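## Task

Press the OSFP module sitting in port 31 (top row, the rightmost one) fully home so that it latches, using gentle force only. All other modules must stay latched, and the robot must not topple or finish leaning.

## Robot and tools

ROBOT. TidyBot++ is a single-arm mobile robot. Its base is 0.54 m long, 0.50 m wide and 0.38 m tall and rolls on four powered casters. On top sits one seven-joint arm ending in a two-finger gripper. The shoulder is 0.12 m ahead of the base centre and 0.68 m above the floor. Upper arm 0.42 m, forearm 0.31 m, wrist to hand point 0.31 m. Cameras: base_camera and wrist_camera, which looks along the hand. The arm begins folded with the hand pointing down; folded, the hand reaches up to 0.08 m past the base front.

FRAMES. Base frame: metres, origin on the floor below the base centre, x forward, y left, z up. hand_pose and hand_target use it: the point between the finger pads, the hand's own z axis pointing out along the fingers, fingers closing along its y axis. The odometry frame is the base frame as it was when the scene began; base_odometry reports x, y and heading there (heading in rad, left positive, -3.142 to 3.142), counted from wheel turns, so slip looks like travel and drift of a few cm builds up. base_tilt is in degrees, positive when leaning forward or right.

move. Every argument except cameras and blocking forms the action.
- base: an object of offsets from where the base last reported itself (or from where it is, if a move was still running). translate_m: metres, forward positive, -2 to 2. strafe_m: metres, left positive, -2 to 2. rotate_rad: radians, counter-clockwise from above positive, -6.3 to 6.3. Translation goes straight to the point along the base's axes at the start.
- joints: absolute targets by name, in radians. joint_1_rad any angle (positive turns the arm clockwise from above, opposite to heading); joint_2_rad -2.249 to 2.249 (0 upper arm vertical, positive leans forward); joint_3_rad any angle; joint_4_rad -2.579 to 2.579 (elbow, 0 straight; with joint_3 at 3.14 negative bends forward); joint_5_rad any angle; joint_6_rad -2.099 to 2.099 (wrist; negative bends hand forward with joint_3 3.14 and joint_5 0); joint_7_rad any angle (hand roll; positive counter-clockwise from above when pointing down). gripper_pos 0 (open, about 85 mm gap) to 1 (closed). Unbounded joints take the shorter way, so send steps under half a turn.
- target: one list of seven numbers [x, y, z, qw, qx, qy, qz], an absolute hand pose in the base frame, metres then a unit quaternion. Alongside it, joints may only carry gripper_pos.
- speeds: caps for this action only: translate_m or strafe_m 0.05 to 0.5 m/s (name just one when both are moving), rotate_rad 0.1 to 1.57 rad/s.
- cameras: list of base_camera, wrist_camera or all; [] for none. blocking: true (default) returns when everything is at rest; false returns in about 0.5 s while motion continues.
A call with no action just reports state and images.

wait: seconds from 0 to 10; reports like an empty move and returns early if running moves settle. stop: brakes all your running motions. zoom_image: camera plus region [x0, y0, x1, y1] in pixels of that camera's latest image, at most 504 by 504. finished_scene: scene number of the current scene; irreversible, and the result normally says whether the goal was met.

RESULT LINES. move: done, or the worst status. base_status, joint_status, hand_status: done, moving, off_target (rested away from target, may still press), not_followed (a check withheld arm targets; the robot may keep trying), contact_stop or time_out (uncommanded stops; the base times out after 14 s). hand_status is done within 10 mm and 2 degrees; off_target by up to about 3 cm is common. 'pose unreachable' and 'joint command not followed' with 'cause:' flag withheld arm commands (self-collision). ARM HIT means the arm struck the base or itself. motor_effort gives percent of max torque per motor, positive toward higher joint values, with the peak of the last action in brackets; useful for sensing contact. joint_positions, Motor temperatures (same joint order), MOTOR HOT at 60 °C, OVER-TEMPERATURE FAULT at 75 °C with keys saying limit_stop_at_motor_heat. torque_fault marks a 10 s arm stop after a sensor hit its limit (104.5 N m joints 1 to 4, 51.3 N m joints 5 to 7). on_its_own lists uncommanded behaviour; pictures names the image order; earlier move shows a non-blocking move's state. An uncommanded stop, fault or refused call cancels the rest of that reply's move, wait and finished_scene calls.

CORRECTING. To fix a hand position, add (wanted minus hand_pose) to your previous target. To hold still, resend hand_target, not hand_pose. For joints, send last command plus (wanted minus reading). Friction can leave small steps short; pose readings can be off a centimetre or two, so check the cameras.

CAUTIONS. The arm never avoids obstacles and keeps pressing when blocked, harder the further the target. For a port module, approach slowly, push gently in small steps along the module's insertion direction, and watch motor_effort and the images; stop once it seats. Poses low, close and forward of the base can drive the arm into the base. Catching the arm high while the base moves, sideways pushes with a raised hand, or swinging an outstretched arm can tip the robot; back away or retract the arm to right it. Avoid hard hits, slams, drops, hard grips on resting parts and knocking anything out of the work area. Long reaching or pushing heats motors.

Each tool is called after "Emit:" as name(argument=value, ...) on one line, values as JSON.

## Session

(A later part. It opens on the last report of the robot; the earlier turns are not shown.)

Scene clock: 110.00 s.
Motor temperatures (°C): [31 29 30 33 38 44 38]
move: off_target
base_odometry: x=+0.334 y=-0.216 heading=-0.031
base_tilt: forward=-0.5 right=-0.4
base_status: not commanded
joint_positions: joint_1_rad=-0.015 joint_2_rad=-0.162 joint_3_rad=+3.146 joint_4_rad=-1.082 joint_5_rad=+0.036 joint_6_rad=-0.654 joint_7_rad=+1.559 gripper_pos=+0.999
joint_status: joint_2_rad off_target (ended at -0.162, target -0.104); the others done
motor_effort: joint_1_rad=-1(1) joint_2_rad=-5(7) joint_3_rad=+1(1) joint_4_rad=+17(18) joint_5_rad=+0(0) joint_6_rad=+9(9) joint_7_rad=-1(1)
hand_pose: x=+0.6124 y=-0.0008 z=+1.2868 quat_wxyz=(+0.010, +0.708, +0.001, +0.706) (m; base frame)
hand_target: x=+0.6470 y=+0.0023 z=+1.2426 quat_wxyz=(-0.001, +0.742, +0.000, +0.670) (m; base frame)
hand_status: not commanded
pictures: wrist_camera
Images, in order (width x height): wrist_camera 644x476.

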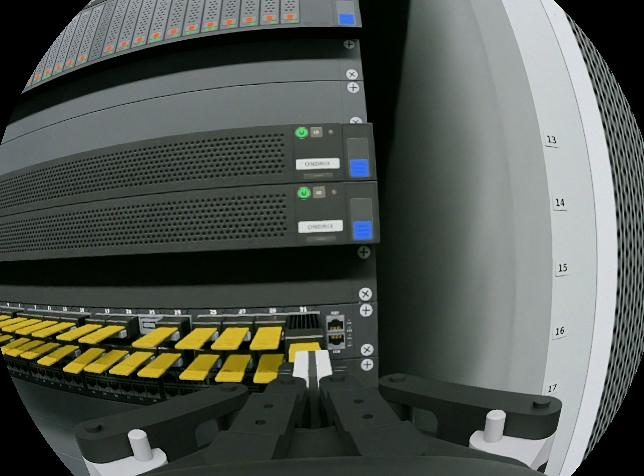

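Emit:
move(base={"translate_m": 0.005}, speeds={"translate_m": 0.05}, cameras=["wrist_camera"])

Emit:
zoom_image(camera="wrist_camera", region=[280, 325, 345, 385])

Emit:
zoom_image(camera="wrist_camera", region=[270, 290, 345, 350])

Scene clock: 111.63 s.
Motor temperatures (°C): [31 29 30 33 38 44 38]
move: done
base_odometry: x=+0.339 y=-0.216 heading=-0.031
base_tilt: forward=-0.5 right=-0.3
base_status: done
joint_positions: joint_1_rad=-0.015 joint_2_rad=-0.154 joint_3_rad=+3.146 joint_4_rad=-1.082 joint_5_rad=+0.036 joint_6_rad=-0.655 joint_7_rad=+1.559 gripper_pos=+0.999
joint_status: not commanded
motor_effort: joint_1_rad=+0(2) joint_2_rad=-6(9) joint_3_rad=+1(2) joint_4_rad=+17(18) joint_5_rad=+0(0) joint_6_rad=+10(10) joint_7_rad=-1(1)
hand_pose: x=+0.6175 y=-0.0008 z=+1.2822 quat_wxyz=(+0.010, +0.711, +0.002, +0.703) (m; base frame)
hand_target: x=+0.6470 y=+0.0023 z=+1.2426 quat_wxyz=(-0.001, +0.742, +0.000, +0.670) (m; base frame)
hand_status: not commanded
pictures: wrist_camera
Images, in order (width x height): wrist_camera 644x476.

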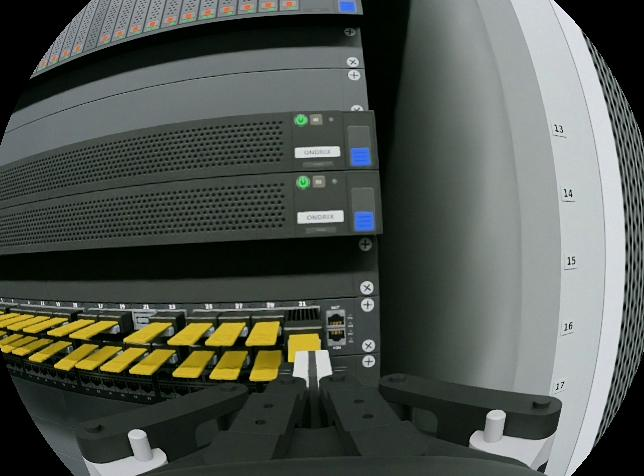

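Scaled by 7.754.

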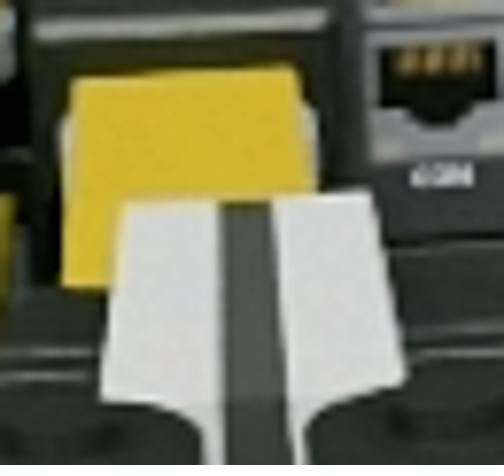

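Scaled by 6.720.

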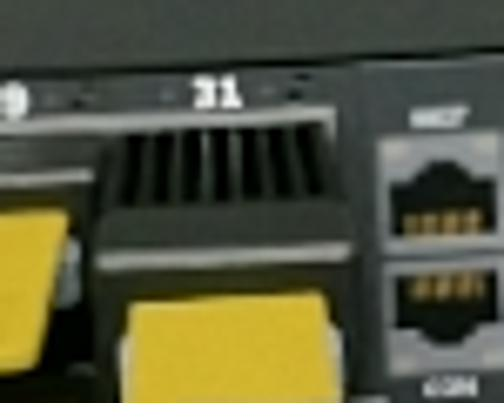

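Emit:
zoom_image(camera="wrist_camera", region=[225, 300, 345, 390])

Emit:
zoom_image(camera="wrist_camera", region=[120, 290, 350, 400])

Scaled by 4.200.

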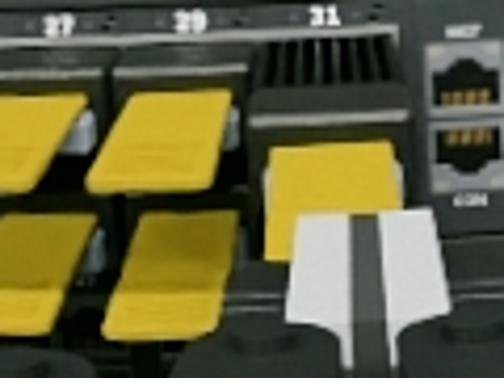

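Scaled by 2.191.

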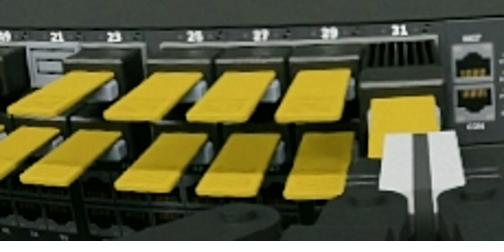

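Emit:
move(base={"translate_m": 0.006}, speeds={"translate_m": 0.05}, cameras=["wrist_camera"])

Emit:
zoom_image(camera="wrist_camera", region=[280, 325, 345, 385])

Emit:
zoom_image(camera="wrist_camera", region=[225, 290, 345, 380])

Scene clock: 129.33 s.
Motor temperatures (°C): [31 29 30 33 38 44 38]
move: done
base_odometry: x=+0.345 y=-0.216 heading=-0.031
base_tilt: forward=-0.5 right=-0.4
base_status: done
joint_positions: joint_1_rad=-0.015 joint_2_rad=-0.151 joint_3_rad=+3.146 joint_4_rad=-1.082 joint_5_rad=+0.036 joint_6_rad=-0.656 joint_7_rad=+1.559 gripper_pos=+0.999
joint_status: not commanded
motor_effort: joint_1_rad=-1(1) joint_2_rad=-6(10) joint_3_rad=+1(2) joint_4_rad=+17(18) joint_5_rad=+0(0) joint_6_rad=+9(10) joint_7_rad=-1(1)
hand_pose: x=+0.6189 y=-0.0007 z=+1.2810 quat_wxyz=(+0.010, +0.712, +0.002, +0.702) (m; base frame)
hand_target: x=+0.6470 y=+0.0023 z=+1.2426 quat_wxyz=(-0.001, +0.742, +0.000, +0.670) (m; base frame)
hand_status: not commanded
pictures: wrist_camera
Images, in order (width x height): wrist_camera 644x476.

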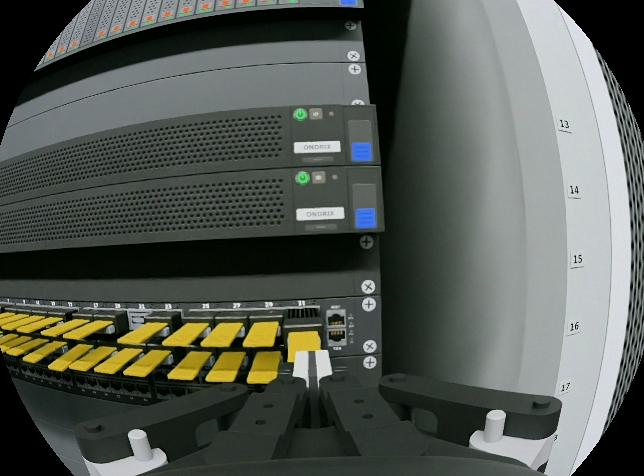

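Scaled by 7.754.

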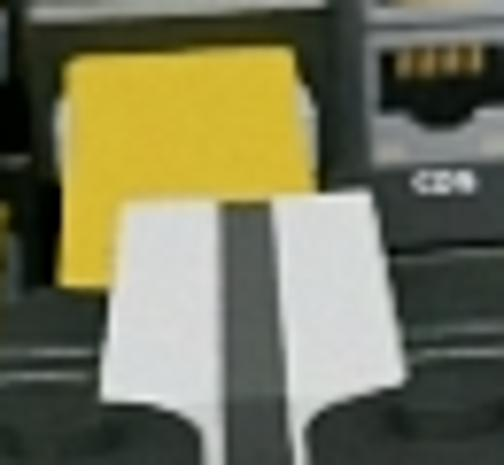

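Scaled by 4.200.

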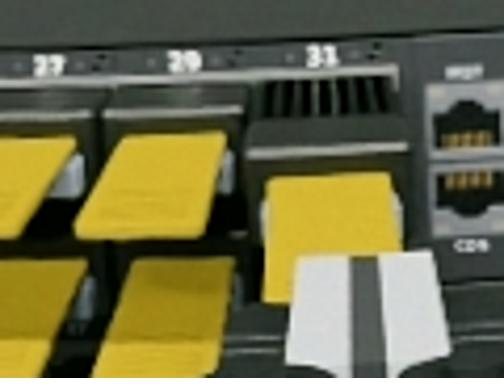

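Emit:
move(base={"translate_m": 0.006}, speeds={"translate_m": 0.05}, joints={"joint_4_rad": -1.079}, cameras=["wrist_camera"])

Emit:
zoom_image(camera="wrist_camera", region=[280, 325, 345, 385])

Emit:
zoom_image(camera="wrist_camera", region=[225, 290, 345, 380])

Scene clock: 131.90 s.
Motor temperatures (°C): [31 29 30 33 38 44 38]
move: done
base_odometry: x=+0.351 y=-0.217 heading=-0.031
base_tilt: forward=-0.6 right=-0.4
base_status: done
joint_positions: joint_1_rad=-0.015 joint_2_rad=-0.152 joint_3_rad=+3.146 joint_4_rad=-1.074 joint_5_rad=+0.036 joint_6_rad=-0.657 joint_7_rad=+1.559 gripper_pos=+0.999
joint_status: all done
motor_effort: joint_1_rad=+1(1) joint_2_rad=-5(7) joint_3_rad=+2(2) joint_4_rad=+17(18) joint_5_rad=+0(1) joint_6_rad=+9(10) joint_7_rad=-1(1)
hand_pose: x=+0.6170 y=-0.0008 z=+1.2852 quat_wxyz=(+0.010, +0.710, +0.001, +0.704) (m; base frame)
hand_target: x=+0.6455 y=+0.0023 z=+1.2484 quat_wxyz=(-0.001, +0.739, +0.000, +0.674) (m; base frame)
hand_status: not commanded
pictures: wrist_camera
Images, in order (width x height): wrist_camera 644x476.

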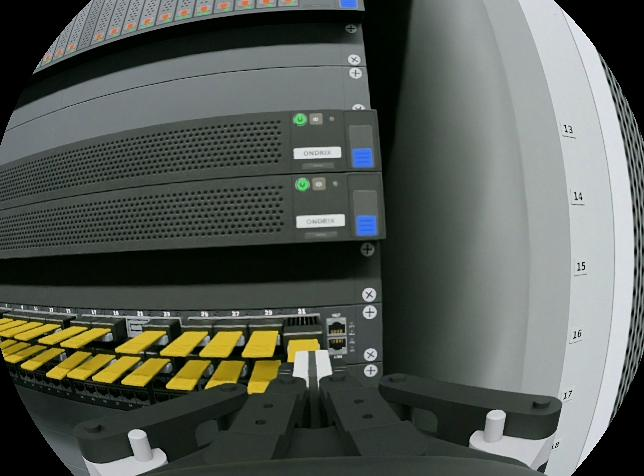

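Scaled by 7.754.

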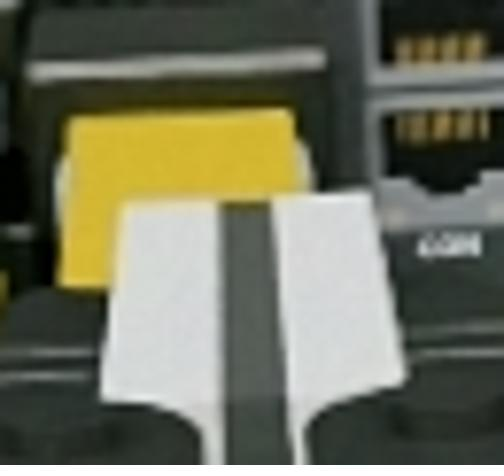

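Scaled by 4.200.

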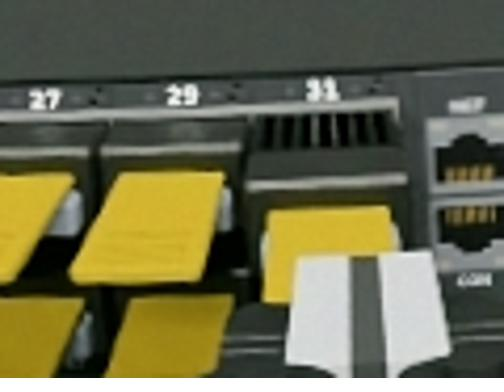

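Emit:
move(base={"translate_m": 0.006}, speeds={"translate_m": 0.05}, cameras=["wrist_camera"])

Emit:
zoom_image(camera="wrist_camera", region=[280, 325, 345, 385])

Emit:
zoom_image(camera="wrist_camera", region=[225, 290, 345, 380])

Scene clock: 133.63 s.
Motor temperatures (°C): [31 29 30 33 38 44 38]
move: done
base_odometry: x=+0.357 y=-0.217 heading=-0.031
base_tilt: forward=-0.5 right=-0.4
base_status: done
joint_positions: joint_1_rad=-0.015 joint_2_rad=-0.157 joint_3_rad=+3.146 joint_4_rad=-1.073 joint_5_rad=+0.036 joint_6_rad=-0.657 joint_7_rad=+1.559 gripper_pos=+0.999
joint_status: not commanded
motor_effort: joint_1_rad=+1(1) joint_2_rad=-5(6) joint_3_rad=+3(3) joint_4_rad=+17(17) joint_5_rad=+1(1) joint_6_rad=+9(10) joint_7_rad=-1(1)
hand_pose: x=+0.6137 y=-0.0007 z=+1.2882 quat_wxyz=(+0.010, +0.708, +0.002, +0.706) (m; base frame)
hand_target: x=+0.6455 y=+0.0023 z=+1.2484 quat_wxyz=(-0.001, +0.739, +0.000, +0.674) (m; base frame)
hand_status: not commanded
pictures: wrist_camera
Images, in order (width x height): wrist_camera 644x476.

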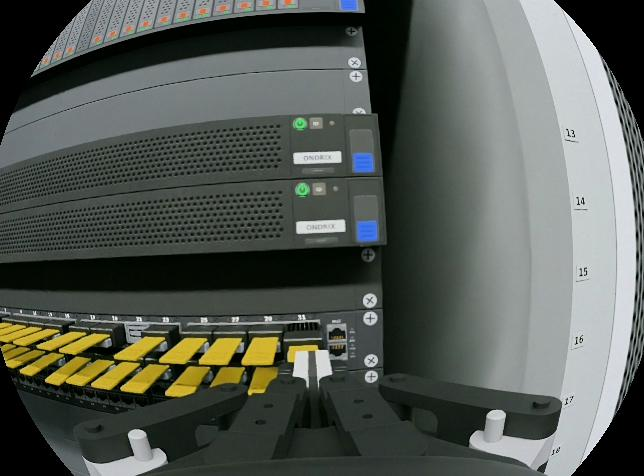

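Scaled by 7.754.

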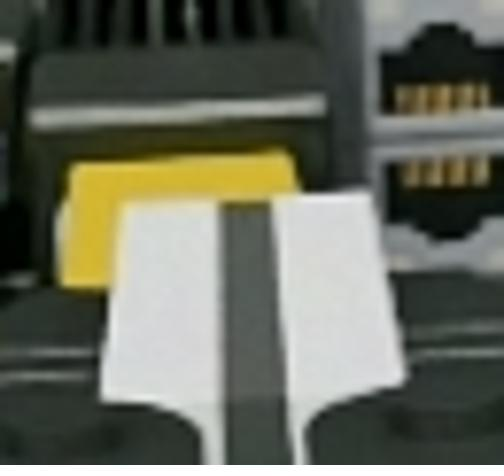

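Scaled by 4.200.

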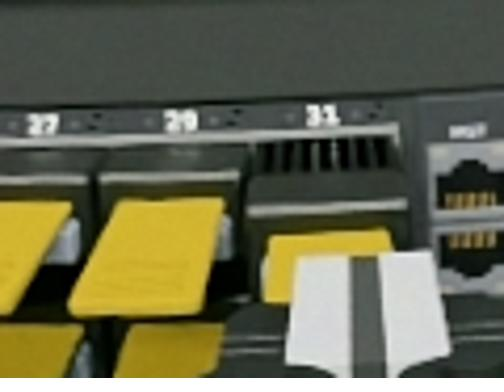

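Emit:
move(base={"translate_m": 0.005}, speeds={"translate_m": 0.05}, joints={"joint_2_rad": -0.098, "joint_4_rad": -1.081}, cameras=["wrist_camera"])

Emit:
zoom_image(camera="wrist_camera", region=[280, 325, 345, 385])

Emit:
zoom_image(camera="wrist_camera", region=[225, 290, 345, 380])

Scene clock: 138.00 s.
Motor temperatures (°C): [31 29 30 33 38 44 38]
move: off_target
base_odometry: x=+0.362 y=-0.217 heading=-0.031
base_tilt: forward=-0.6 right=-0.4
base_status: done
joint_positions: joint_1_rad=-0.015 joint_2_rad=-0.153 joint_3_rad=+3.146 joint_4_rad=-1.073 joint_5_rad=+0.036 joint_6_rad=-0.657 joint_7_rad=+1.559 gripper_pos=+0.999
joint_status: joint_2_rad off_target (ended at -0.153, target -0.098); the others done
motor_effort: joint_1_rad=+0(2) joint_2_rad=-5(6) joint_3_rad=+2(3) joint_4_rad=+16(17) joint_5_rad=+0(1) joint_6_rad=+9(10) joint_7_rad=-1(1)
hand_pose: x=+0.6164 y=-0.0006 z=+1.2862 quat_wxyz=(+0.010, +0.709, +0.002, +0.705) (m; base frame)
hand_target: x=+0.6492 y=+0.0023 z=+1.2440 quat_wxyz=(-0.001, +0.741, +0.000, +0.671) (m; base frame)
hand_status: not commanded
pictures: wrist_camera
Images, in order (width x height): wrist_camera 644x476.

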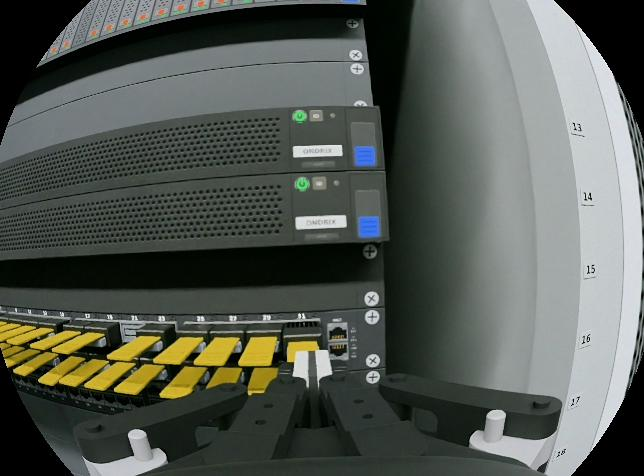

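Scaled by 7.754.

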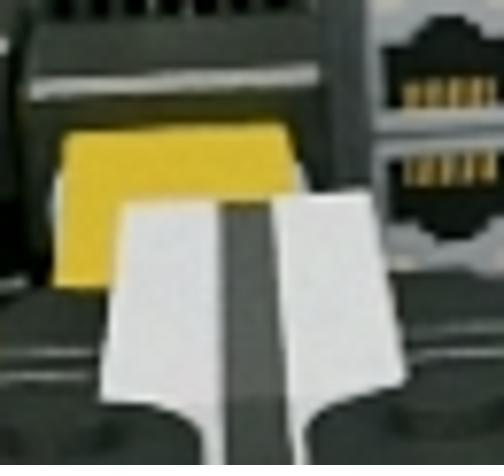

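Scaled by 4.200.

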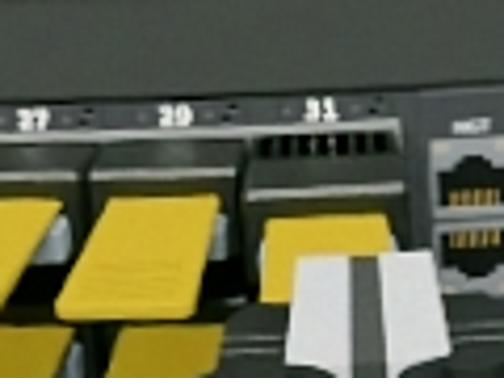

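Emit:
move(base={"translate_m": 0.004}, speeds={"translate_m": 0.05}, cameras=["wrist_camera"])

Emit:
zoom_image(camera="wrist_camera", region=[280, 325, 345, 385])

Emit:
zoom_image(camera="wrist_camera", region=[225, 290, 345, 380])

Scene clock: 139.53 s.
Motor temperatures (°C): [31 29 30 33 38 44 38]
move: done
base_odometry: x=+0.366 y=-0.218 heading=-0.031
base_tilt: forward=-0.5 right=-0.4
base_status: done
joint_positions: joint_1_rad=-0.015 joint_2_rad=-0.151 joint_3_rad=+3.146 joint_4_rad=-1.073 joint_5_rad=+0.036 joint_6_rad=-0.657 joint_7_rad=+1.559 gripper_pos=+0.999
joint_status: not commanded
motor_effort: joint_1_rad=+0(1) joint_2_rad=-5(7) joint_3_rad=+2(3) joint_4_rad=+17(18) joint_5_rad=+0(1) joint_6_rad=+9(10) joint_7_rad=-1(1)
hand_pose: x=+0.6176 y=-0.0005 z=+1.2852 quat_wxyz=(+0.009, +0.710, +0.002, +0.704) (m; base frame)
hand_target: x=+0.6492 y=+0.0023 z=+1.2440 quat_wxyz=(-0.001, +0.741, +0.000, +0.671) (m; base frame)
hand_status: not commanded
pictures: wrist_camera
Images, in order (width x height): wrist_camera 644x476.

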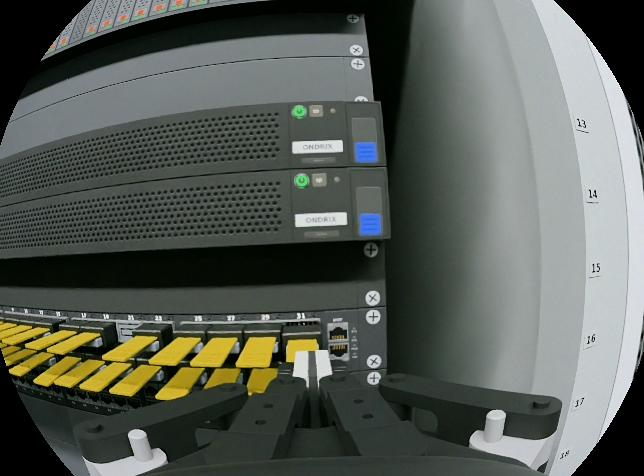

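Scaled by 7.754.

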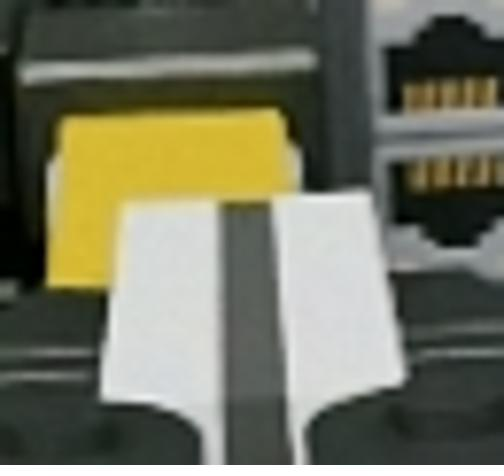

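Scaled by 4.200.

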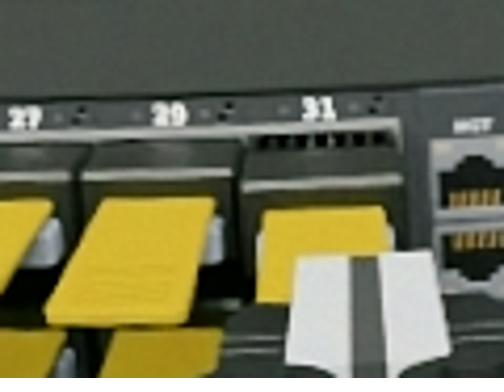

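Emit:
move(base={"translate_m": 0.004}, speeds={"translate_m": 0.05}, cameras=["wrist_camera"])

Emit:
zoom_image(camera="wrist_camera", region=[280, 325, 345, 385])

Emit:
zoom_image(camera="wrist_camera", region=[225, 290, 345, 380])

Scene clock: 142.33 s.
Motor temperatures (°C): [31 29 30 33 38 44 38]
move: done
base_odometry: x=+0.370 y=-0.218 heading=-0.031
base_tilt: forward=-0.5 right=-0.4
base_status: done
joint_positions: joint_1_rad=-0.015 joint_2_rad=-0.148 joint_3_rad=+3.146 joint_4_rad=-1.073 joint_5_rad=+0.036 joint_6_rad=-0.657 joint_7_rad=+1.559 gripper_pos=+0.999
joint_status: not commanded
motor_effort: joint_1_rad=+0(1) joint_2_rad=-6(8) joint_3_rad=+2(3) joint_4_rad=+17(18) joint_5_rad=+0(1) joint_6_rad=+9(10) joint_7_rad=-1(1)
hand_pose: x=+0.6194 y=-0.0004 z=+1.2837 quat_wxyz=(+0.009, +0.711, +0.002, +0.703) (m; base frame)
hand_target: x=+0.6492 y=+0.0023 z=+1.2440 quat_wxyz=(-0.001, +0.741, +0.000, +0.671) (m; base frame)
hand_status: not commanded
pictures: wrist_camera
Images, in order (width x height): wrist_camera 644x476.

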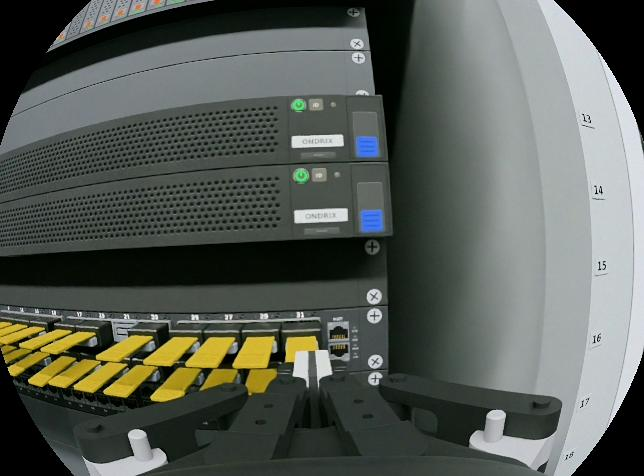

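Scaled by 7.754.

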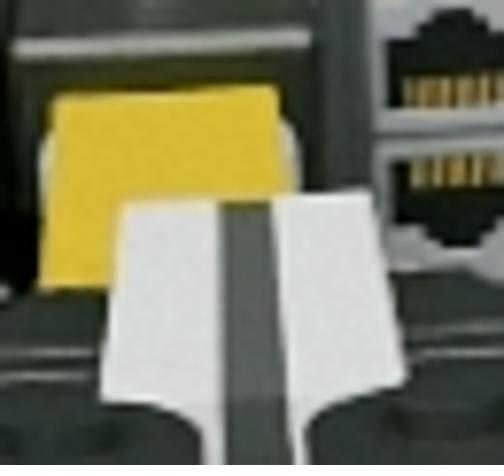

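Scaled by 4.200.

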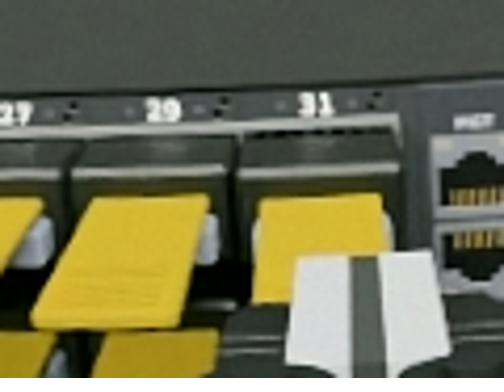

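Emit:
move(base={"translate_m": 0.003}, speeds={"translate_m": 0.05}, cameras=["wrist_camera"])

Emit:
zoom_image(camera="wrist_camera", region=[280, 325, 345, 385])

Emit:
zoom_image(camera="wrist_camera", region=[225, 290, 345, 380])

Scene clock: 144.47 s.
Motor temperatures (°C): [31 29 30 33 38 44 38]
move: done
base_odometry: x=+0.373 y=-0.218 heading=-0.031
base_tilt: forward=-0.6 right=-0.4
base_status: done
joint_positions: joint_1_rad=-0.015 joint_2_rad=-0.150 joint_3_rad=+3.146 joint_4_rad=-1.072 joint_5_rad=+0.036 joint_6_rad=-0.658 joint_7_rad=+1.559 gripper_pos=+0.999
joint_status: not commanded
motor_effort: joint_1_rad=+0(1) joint_2_rad=+0(9) joint_3_rad=+2(3) joint_4_rad=+16(18) joint_5_rad=+1(1) joint_6_rad=+10(10) joint_7_rad=-1(1)
hand_pose: x=+0.6181 y=-0.0005 z=+1.2846 quat_wxyz=(+0.009, +0.711, +0.002, +0.704) (m; base frame)
hand_target: x=+0.6492 y=+0.0023 z=+1.2440 quat_wxyz=(-0.001, +0.741, +0.000, +0.671) (m; base frame)
hand_status: not commanded
pictures: wrist_camera
Images, in order (width x height): wrist_camera 644x476.

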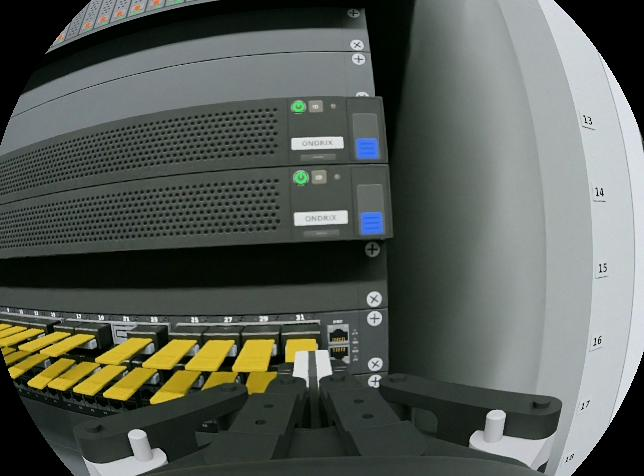

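Scaled by 7.754.

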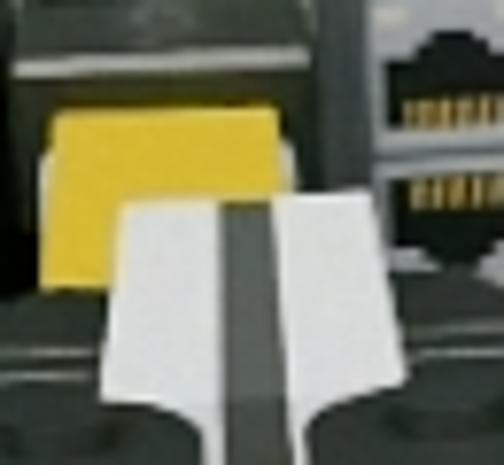

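Scaled by 4.200.

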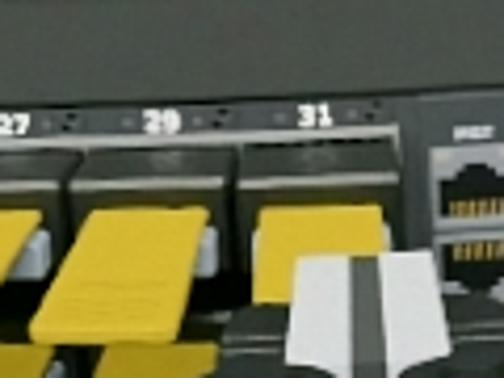

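Emit:
zoom_image(camera="wrist_camera", region=[120, 290, 340, 390])

Emit:
zoom_image(camera="wrist_camera", region=[240, 305, 330, 350])

Scaled by 2.291.

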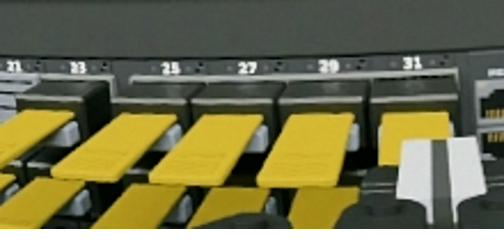

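Scaled by 5.600.

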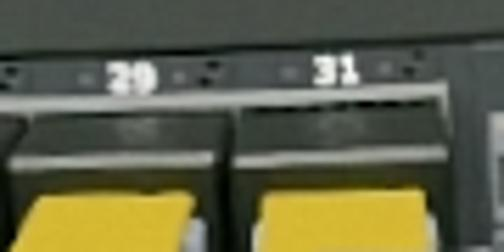

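Emit:
move(joints={"joint_2_rad": -0.078, "joint_4_rad": -1.087}, cameras=["wrist_camera"])

Emit:
zoom_image(camera="wrist_camera", region=[240, 305, 330, 350])

Emit:
zoom_image(camera="wrist_camera", region=[280, 325, 345, 385])

Scene clock: 149.17 s.
Motor temperatures (°C): [31 29 30 33 38 44 38]
move: off_target
base_odometry: x=+0.373 y=-0.218 heading=-0.031
base_tilt: forward=-0.6 right=-0.4
base_status: not commanded
joint_positions: joint_1_rad=-0.015 joint_2_rad=-0.150 joint_3_rad=+3.146 joint_4_rad=-1.072 joint_5_rad=+0.036 joint_6_rad=-0.659 joint_7_rad=+1.559 gripper_pos=+0.999
joint_status: joint_2_rad off_target (ended at -0.150, target -0.078); the others done
motor_effort: joint_1_rad=+0(1) joint_2_rad=+0(4) joint_3_rad=+2(3) joint_4_rad=+15(17) joint_5_rad=+1(1) joint_6_rad=+10(10) joint_7_rad=-1(1)
hand_pose: x=+0.6179 y=-0.0005 z=+1.2846 quat_wxyz=(+0.009, +0.711, +0.002, +0.704) (m; base frame)
hand_target: x=+0.6611 y=+0.0023 z=+1.2299 quat_wxyz=(-0.001, +0.750, +0.000, +0.661) (m; base frame)
hand_status: not commanded
pictures: wrist_camera
Images, in order (width x height): wrist_camera 644x476.

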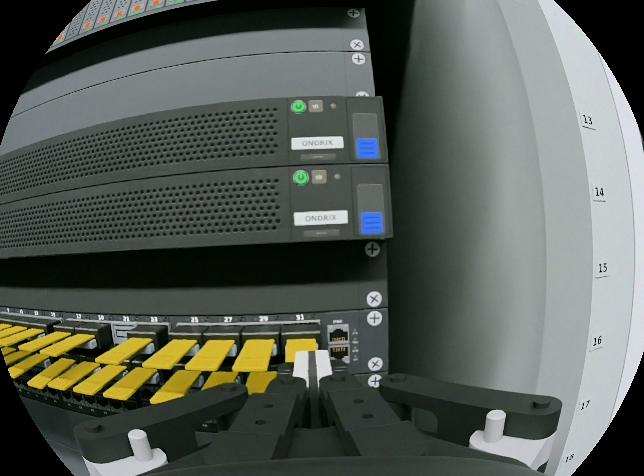

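Scaled by 5.600.

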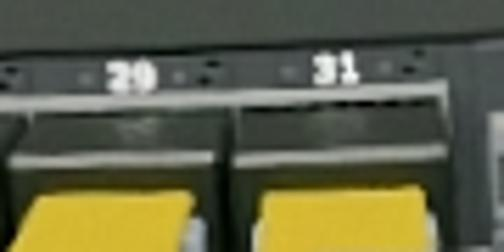

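Scaled by 7.754.

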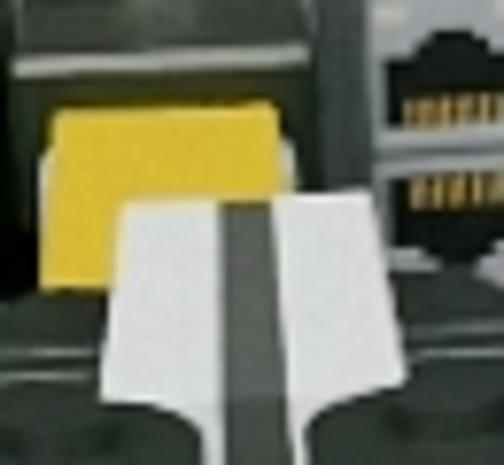

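Emit:
wait(seconds=0.5, cameras=[])

Scene clock: 150.30 s.
Motor temperatures (°C): [31 29 30 33 38 44 37]
base_odometry: x=+0.373 y=-0.218 heading=-0.031
base_tilt: forward=-0.5 right=-0.4
base_status: not commanded
joint_positions: joint_1_rad=-0.015 joint_2_rad=-0.150 joint_3_rad=+3.146 joint_4_rad=-1.072 joint_5_rad=+0.036 joint_6_rad=-0.659 joint_7_rad=+1.559 gripper_pos=+0.999
joint_status: joint_2_rad off_target (ended at -0.150, target -0.078); the others done
motor_effort: joint_1_rad=+0(1) joint_2_rad=+0(4) joint_3_rad=+2(3) joint_4_rad=+15(17) joint_5_rad=+1(1) joint_6_rad=+10(10) joint_7_rad=-1(1)
hand_pose: x=+0.6181 y=-0.0005 z=+1.2845 quat_wxyz=(+0.009, +0.711, +0.002, +0.703) (m; base frame)
hand_target: x=+0.6611 y=+0.0023 z=+1.2299 quat_wxyz=(-0.001, +0.750, +0.000, +0.661) (m; base frame)
hand_status: not commanded
wait: 0.50 s; at rest from the start
pictures: none
No camera images: "cameras" was empty.

Emit:
move(joints={"joint_2_rad": -0.058, "joint_4_rad": -1.093}, cameras=["wrist_camera"])

Emit:
zoom_image(camera="wrist_camera", region=[240, 305, 330, 350])

Emit:
zoom_image(camera="wrist_camera", region=[280, 325, 345, 385])

Scene clock: 152.57 s.
Motor temperatures (°C): [31 29 30 33 38 44 37]
move: off_target
base_odometry: x=+0.373 y=-0.218 heading=-0.031
base_tilt: forward=-0.5 right=-0.3
base_status: not commanded
joint_positions: joint_1_rad=-0.015 joint_2_rad=-0.100 joint_3_rad=+3.146 joint_4_rad=-1.085 joint_5_rad=+0.036 joint_6_rad=-0.683 joint_7_rad=+1.559 gripper_pos=+0.999
joint_status: joint_2_rad off_target (ended at -0.100, target -0.058); the others done
motor_effort: joint_1_rad=+0(2) joint_2_rad=-8(11) joint_3_rad=+2(2) joint_4_rad=+19(21) joint_5_rad=+0(1) joint_6_rad=+11(14) joint_7_rad=-1(1)
hand_pose: x=+0.6485 y=-0.0002 z=+1.2446 quat_wxyz=(+0.010, +0.740, +0.002, +0.672) (m; base frame)
hand_target: x=+0.6726 y=+0.0023 z=+1.2155 quat_wxyz=(-0.001, +0.758, +0.000, +0.652) (m; base frame)
hand_status: not commanded
pictures: wrist_camera
Images, in order (width x height): wrist_camera 644x476.

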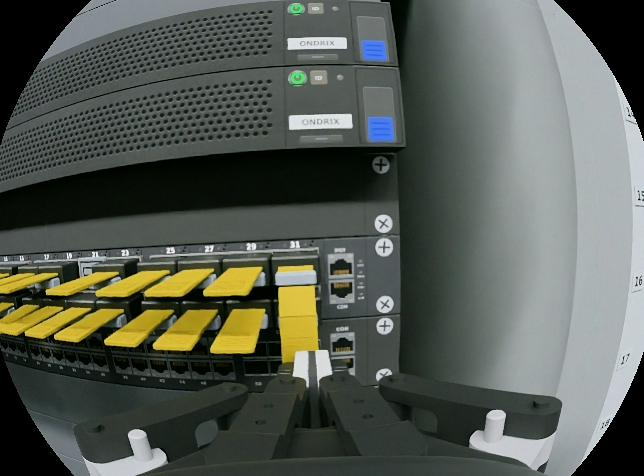

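Scaled by 5.600.

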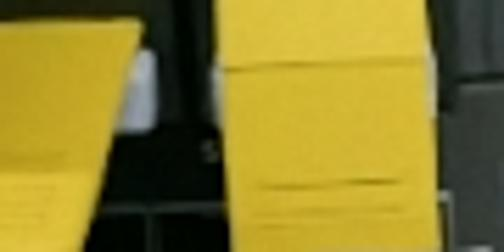

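Scaled by 7.754.

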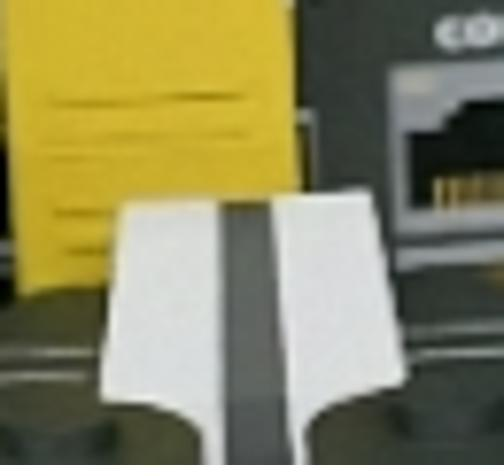

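Emit:
zoom_image(camera="wrist_camera", region=[230, 235, 350, 365])

Emit:
zoom_image(camera="wrist_camera", region=[140, 230, 380, 400])

Scaled by 3.877.

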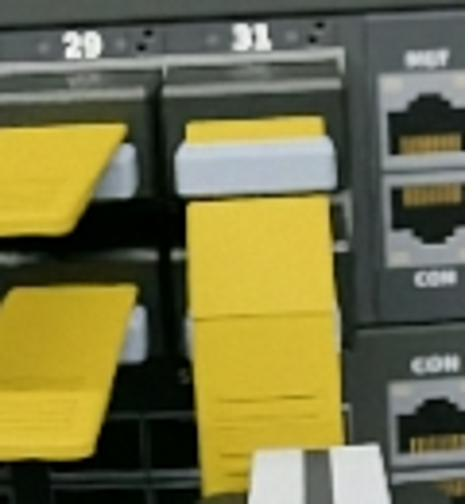

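Scaled by 2.100.

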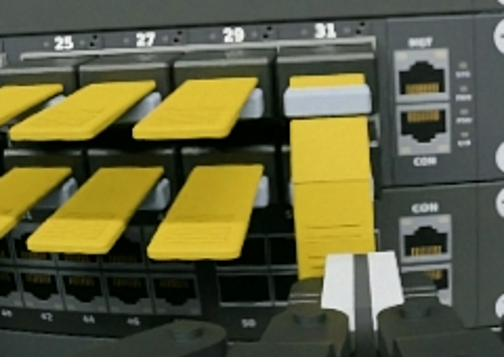

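Emit:
zoom_image(camera="wrist_camera", region=[265, 250, 345, 310])

Emit:
zoom_image(camera="wrist_camera", region=[265, 305, 345, 365])

Emit:
zoom_image(camera="wrist_camera", region=[200, 255, 280, 315])

Scaled by 6.300.

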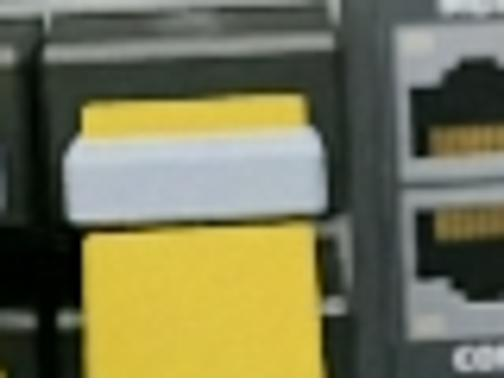

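Scaled by 6.300.

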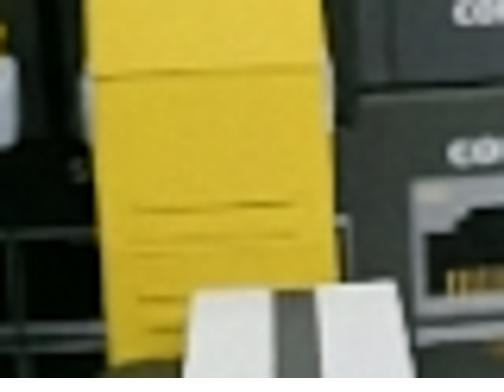

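Scaled by 6.300.

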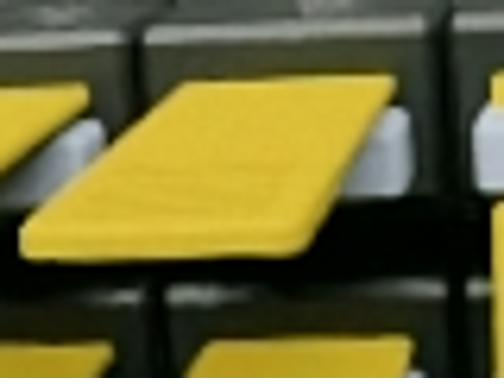

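Emit:
zoom_image(camera="wrist_camera", region=[200, 300, 280, 360])

Emit:
zoom_image(camera="wrist_camera", region=[270, 330, 320, 370])

Scaled by 6.300.

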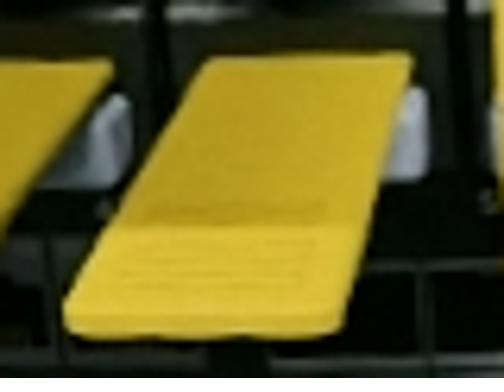

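Scaled by 10.080.

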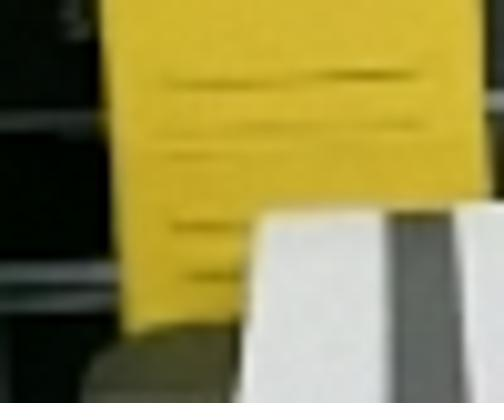

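Emit:
wait(seconds=0, cameras=["all"])

Scene clock: 181.57 s.
Motor temperatures (°C): [31 29 30 33 38 44 37]
base_odometry: x=+0.373 y=-0.218 heading=-0.031
base_tilt: forward=-0.5 right=-0.4
base_status: not commanded
joint_positions: joint_1_rad=-0.015 joint_2_rad=-0.100 joint_3_rad=+3.146 joint_4_rad=-1.085 joint_5_rad=+0.036 joint_6_rad=-0.683 joint_7_rad=+1.559 gripper_pos=+0.999
joint_status: joint_2_rad off_target (ended at -0.100, target -0.058); the others done
motor_effort: joint_1_rad=-1(2) joint_2_rad=-9(11) joint_3_rad=+2(2) joint_4_rad=+18(21) joint_5_rad=+0(1) joint_6_rad=+10(14) joint_7_rad=-1(1)
hand_pose: x=+0.6485 y=-0.0002 z=+1.2446 quat_wxyz=(+0.010, +0.740, +0.002, +0.672) (m; base frame)
hand_target: x=+0.6726 y=+0.0023 z=+1.2155 quat_wxyz=(-0.001, +0.758, +0.000, +0.652) (m; base frame)
hand_status: not commanded
pictures: base_camera, wrist_camera
Images, in order (width x height): base_camera 644x364, wrist_camera 644x476.

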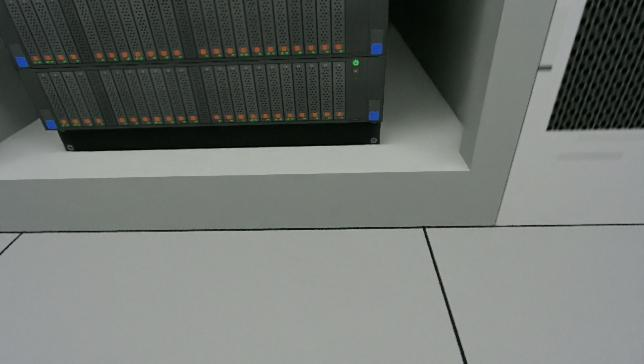

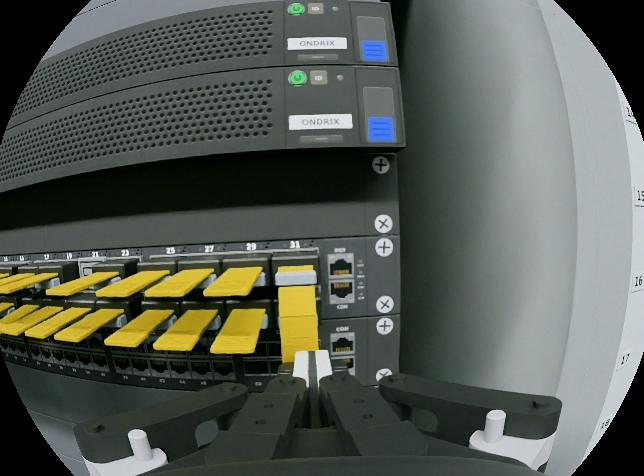

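Emit:
zoom_image(camera="wrist_camera", region=[268, 300, 298, 330])

Emit:
zoom_image(camera="wrist_camera", region=[300, 300, 330, 330])

Emit:
zoom_image(camera="wrist_camera", region=[270, 255, 320, 305])

Scaled by 16.800.

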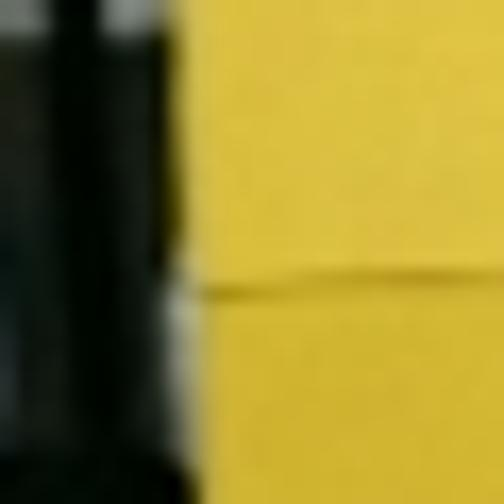

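Scaled by 16.800.

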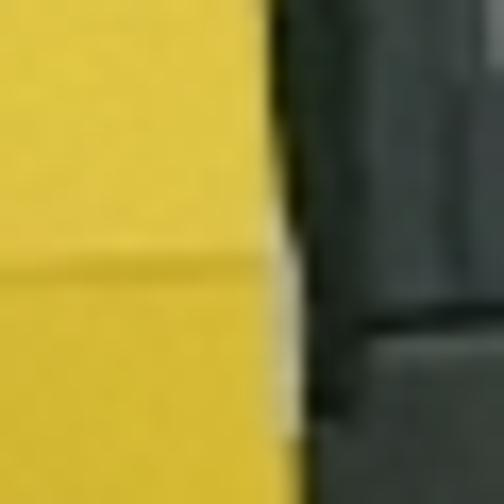

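Scaled by 10.080.

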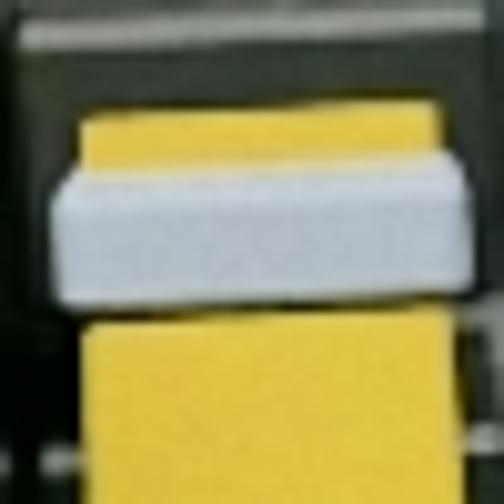

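Emit:
zoom_image(camera="wrist_camera", region=[276, 333, 306, 365])

Emit:
zoom_image(camera="wrist_camera", region=[296, 328, 326, 358])

Scaled by 15.750.

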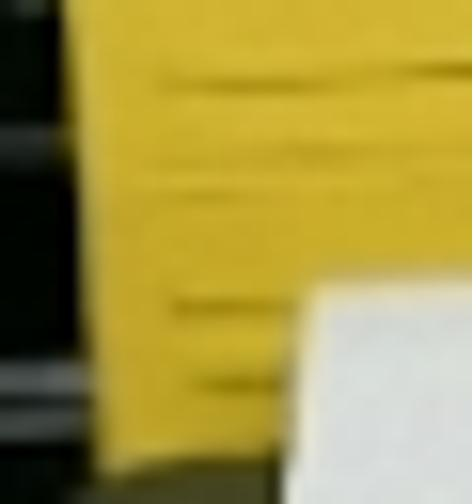

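Scaled by 16.800.

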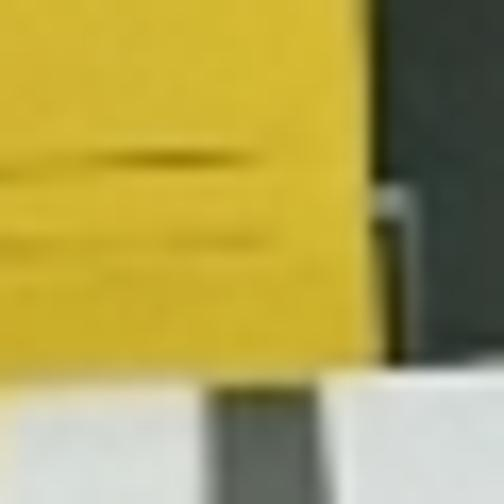

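Emit:
zoom_image(camera="wrist_camera", region=[250, 245, 290, 275])

Emit:
zoom_image(camera="wrist_camera", region=[202, 247, 242, 277])

Emit:
zoom_image(camera="wrist_camera", region=[290, 243, 330, 273])

Scaled by 12.600.

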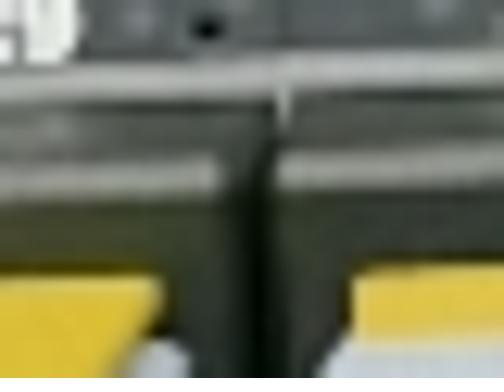

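Scaled by 12.600.

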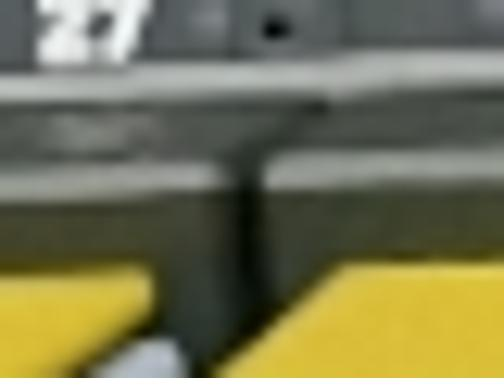

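Scaled by 12.600.

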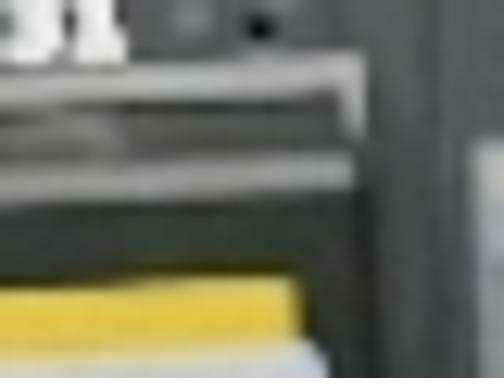

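Emit:
move(cameras=["wrist_camera", "base_camera"])

Scene clock: 191.77 s.
Motor temperatures (°C): [31 29 30 33 38 44 37]
base_odometry: x=+0.373 y=-0.218 heading=-0.031
base_tilt: forward=-0.5 right=-0.4
base_status: not commanded
joint_positions: joint_1_rad=-0.015 joint_2_rad=-0.100 joint_3_rad=+3.146 joint_4_rad=-1.085 joint_5_rad=+0.036 joint_6_rad=-0.683 joint_7_rad=+1.559 gripper_pos=+0.999
joint_status: joint_2_rad off_target (ended at -0.100, target -0.058); the others done
motor_effort: joint_1_rad=+0(2) joint_2_rad=-9(11) joint_3_rad=+2(2) joint_4_rad=+19(21) joint_5_rad=+0(1) joint_6_rad=+11(14) joint_7_rad=-1(1)
hand_pose: x=+0.6485 y=-0.0002 z=+1.2446 quat_wxyz=(+0.010, +0.740, +0.002, +0.672) (m; base frame)
hand_target: x=+0.6726 y=+0.0023 z=+1.2155 quat_wxyz=(-0.001, +0.758, +0.000, +0.652) (m; base frame)
hand_status: not commanded
pictures: base_camera, wrist_camera
Images, in order (width x height): base_camera 644x364, wrist_camera 644x476.

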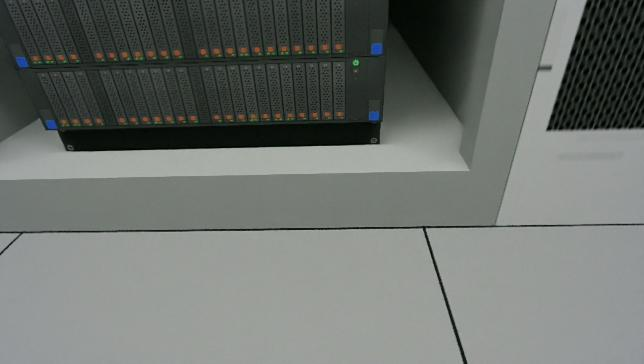

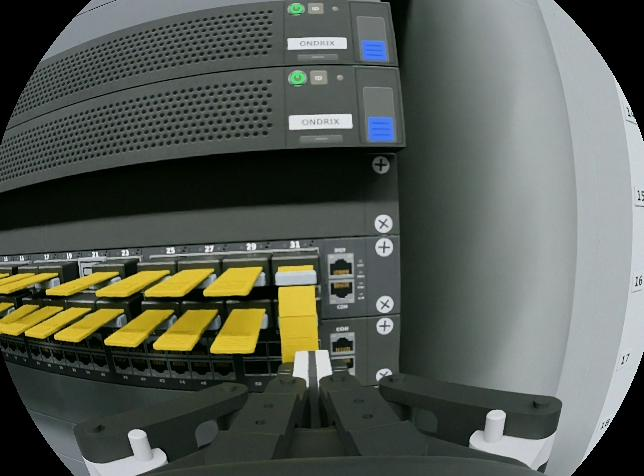

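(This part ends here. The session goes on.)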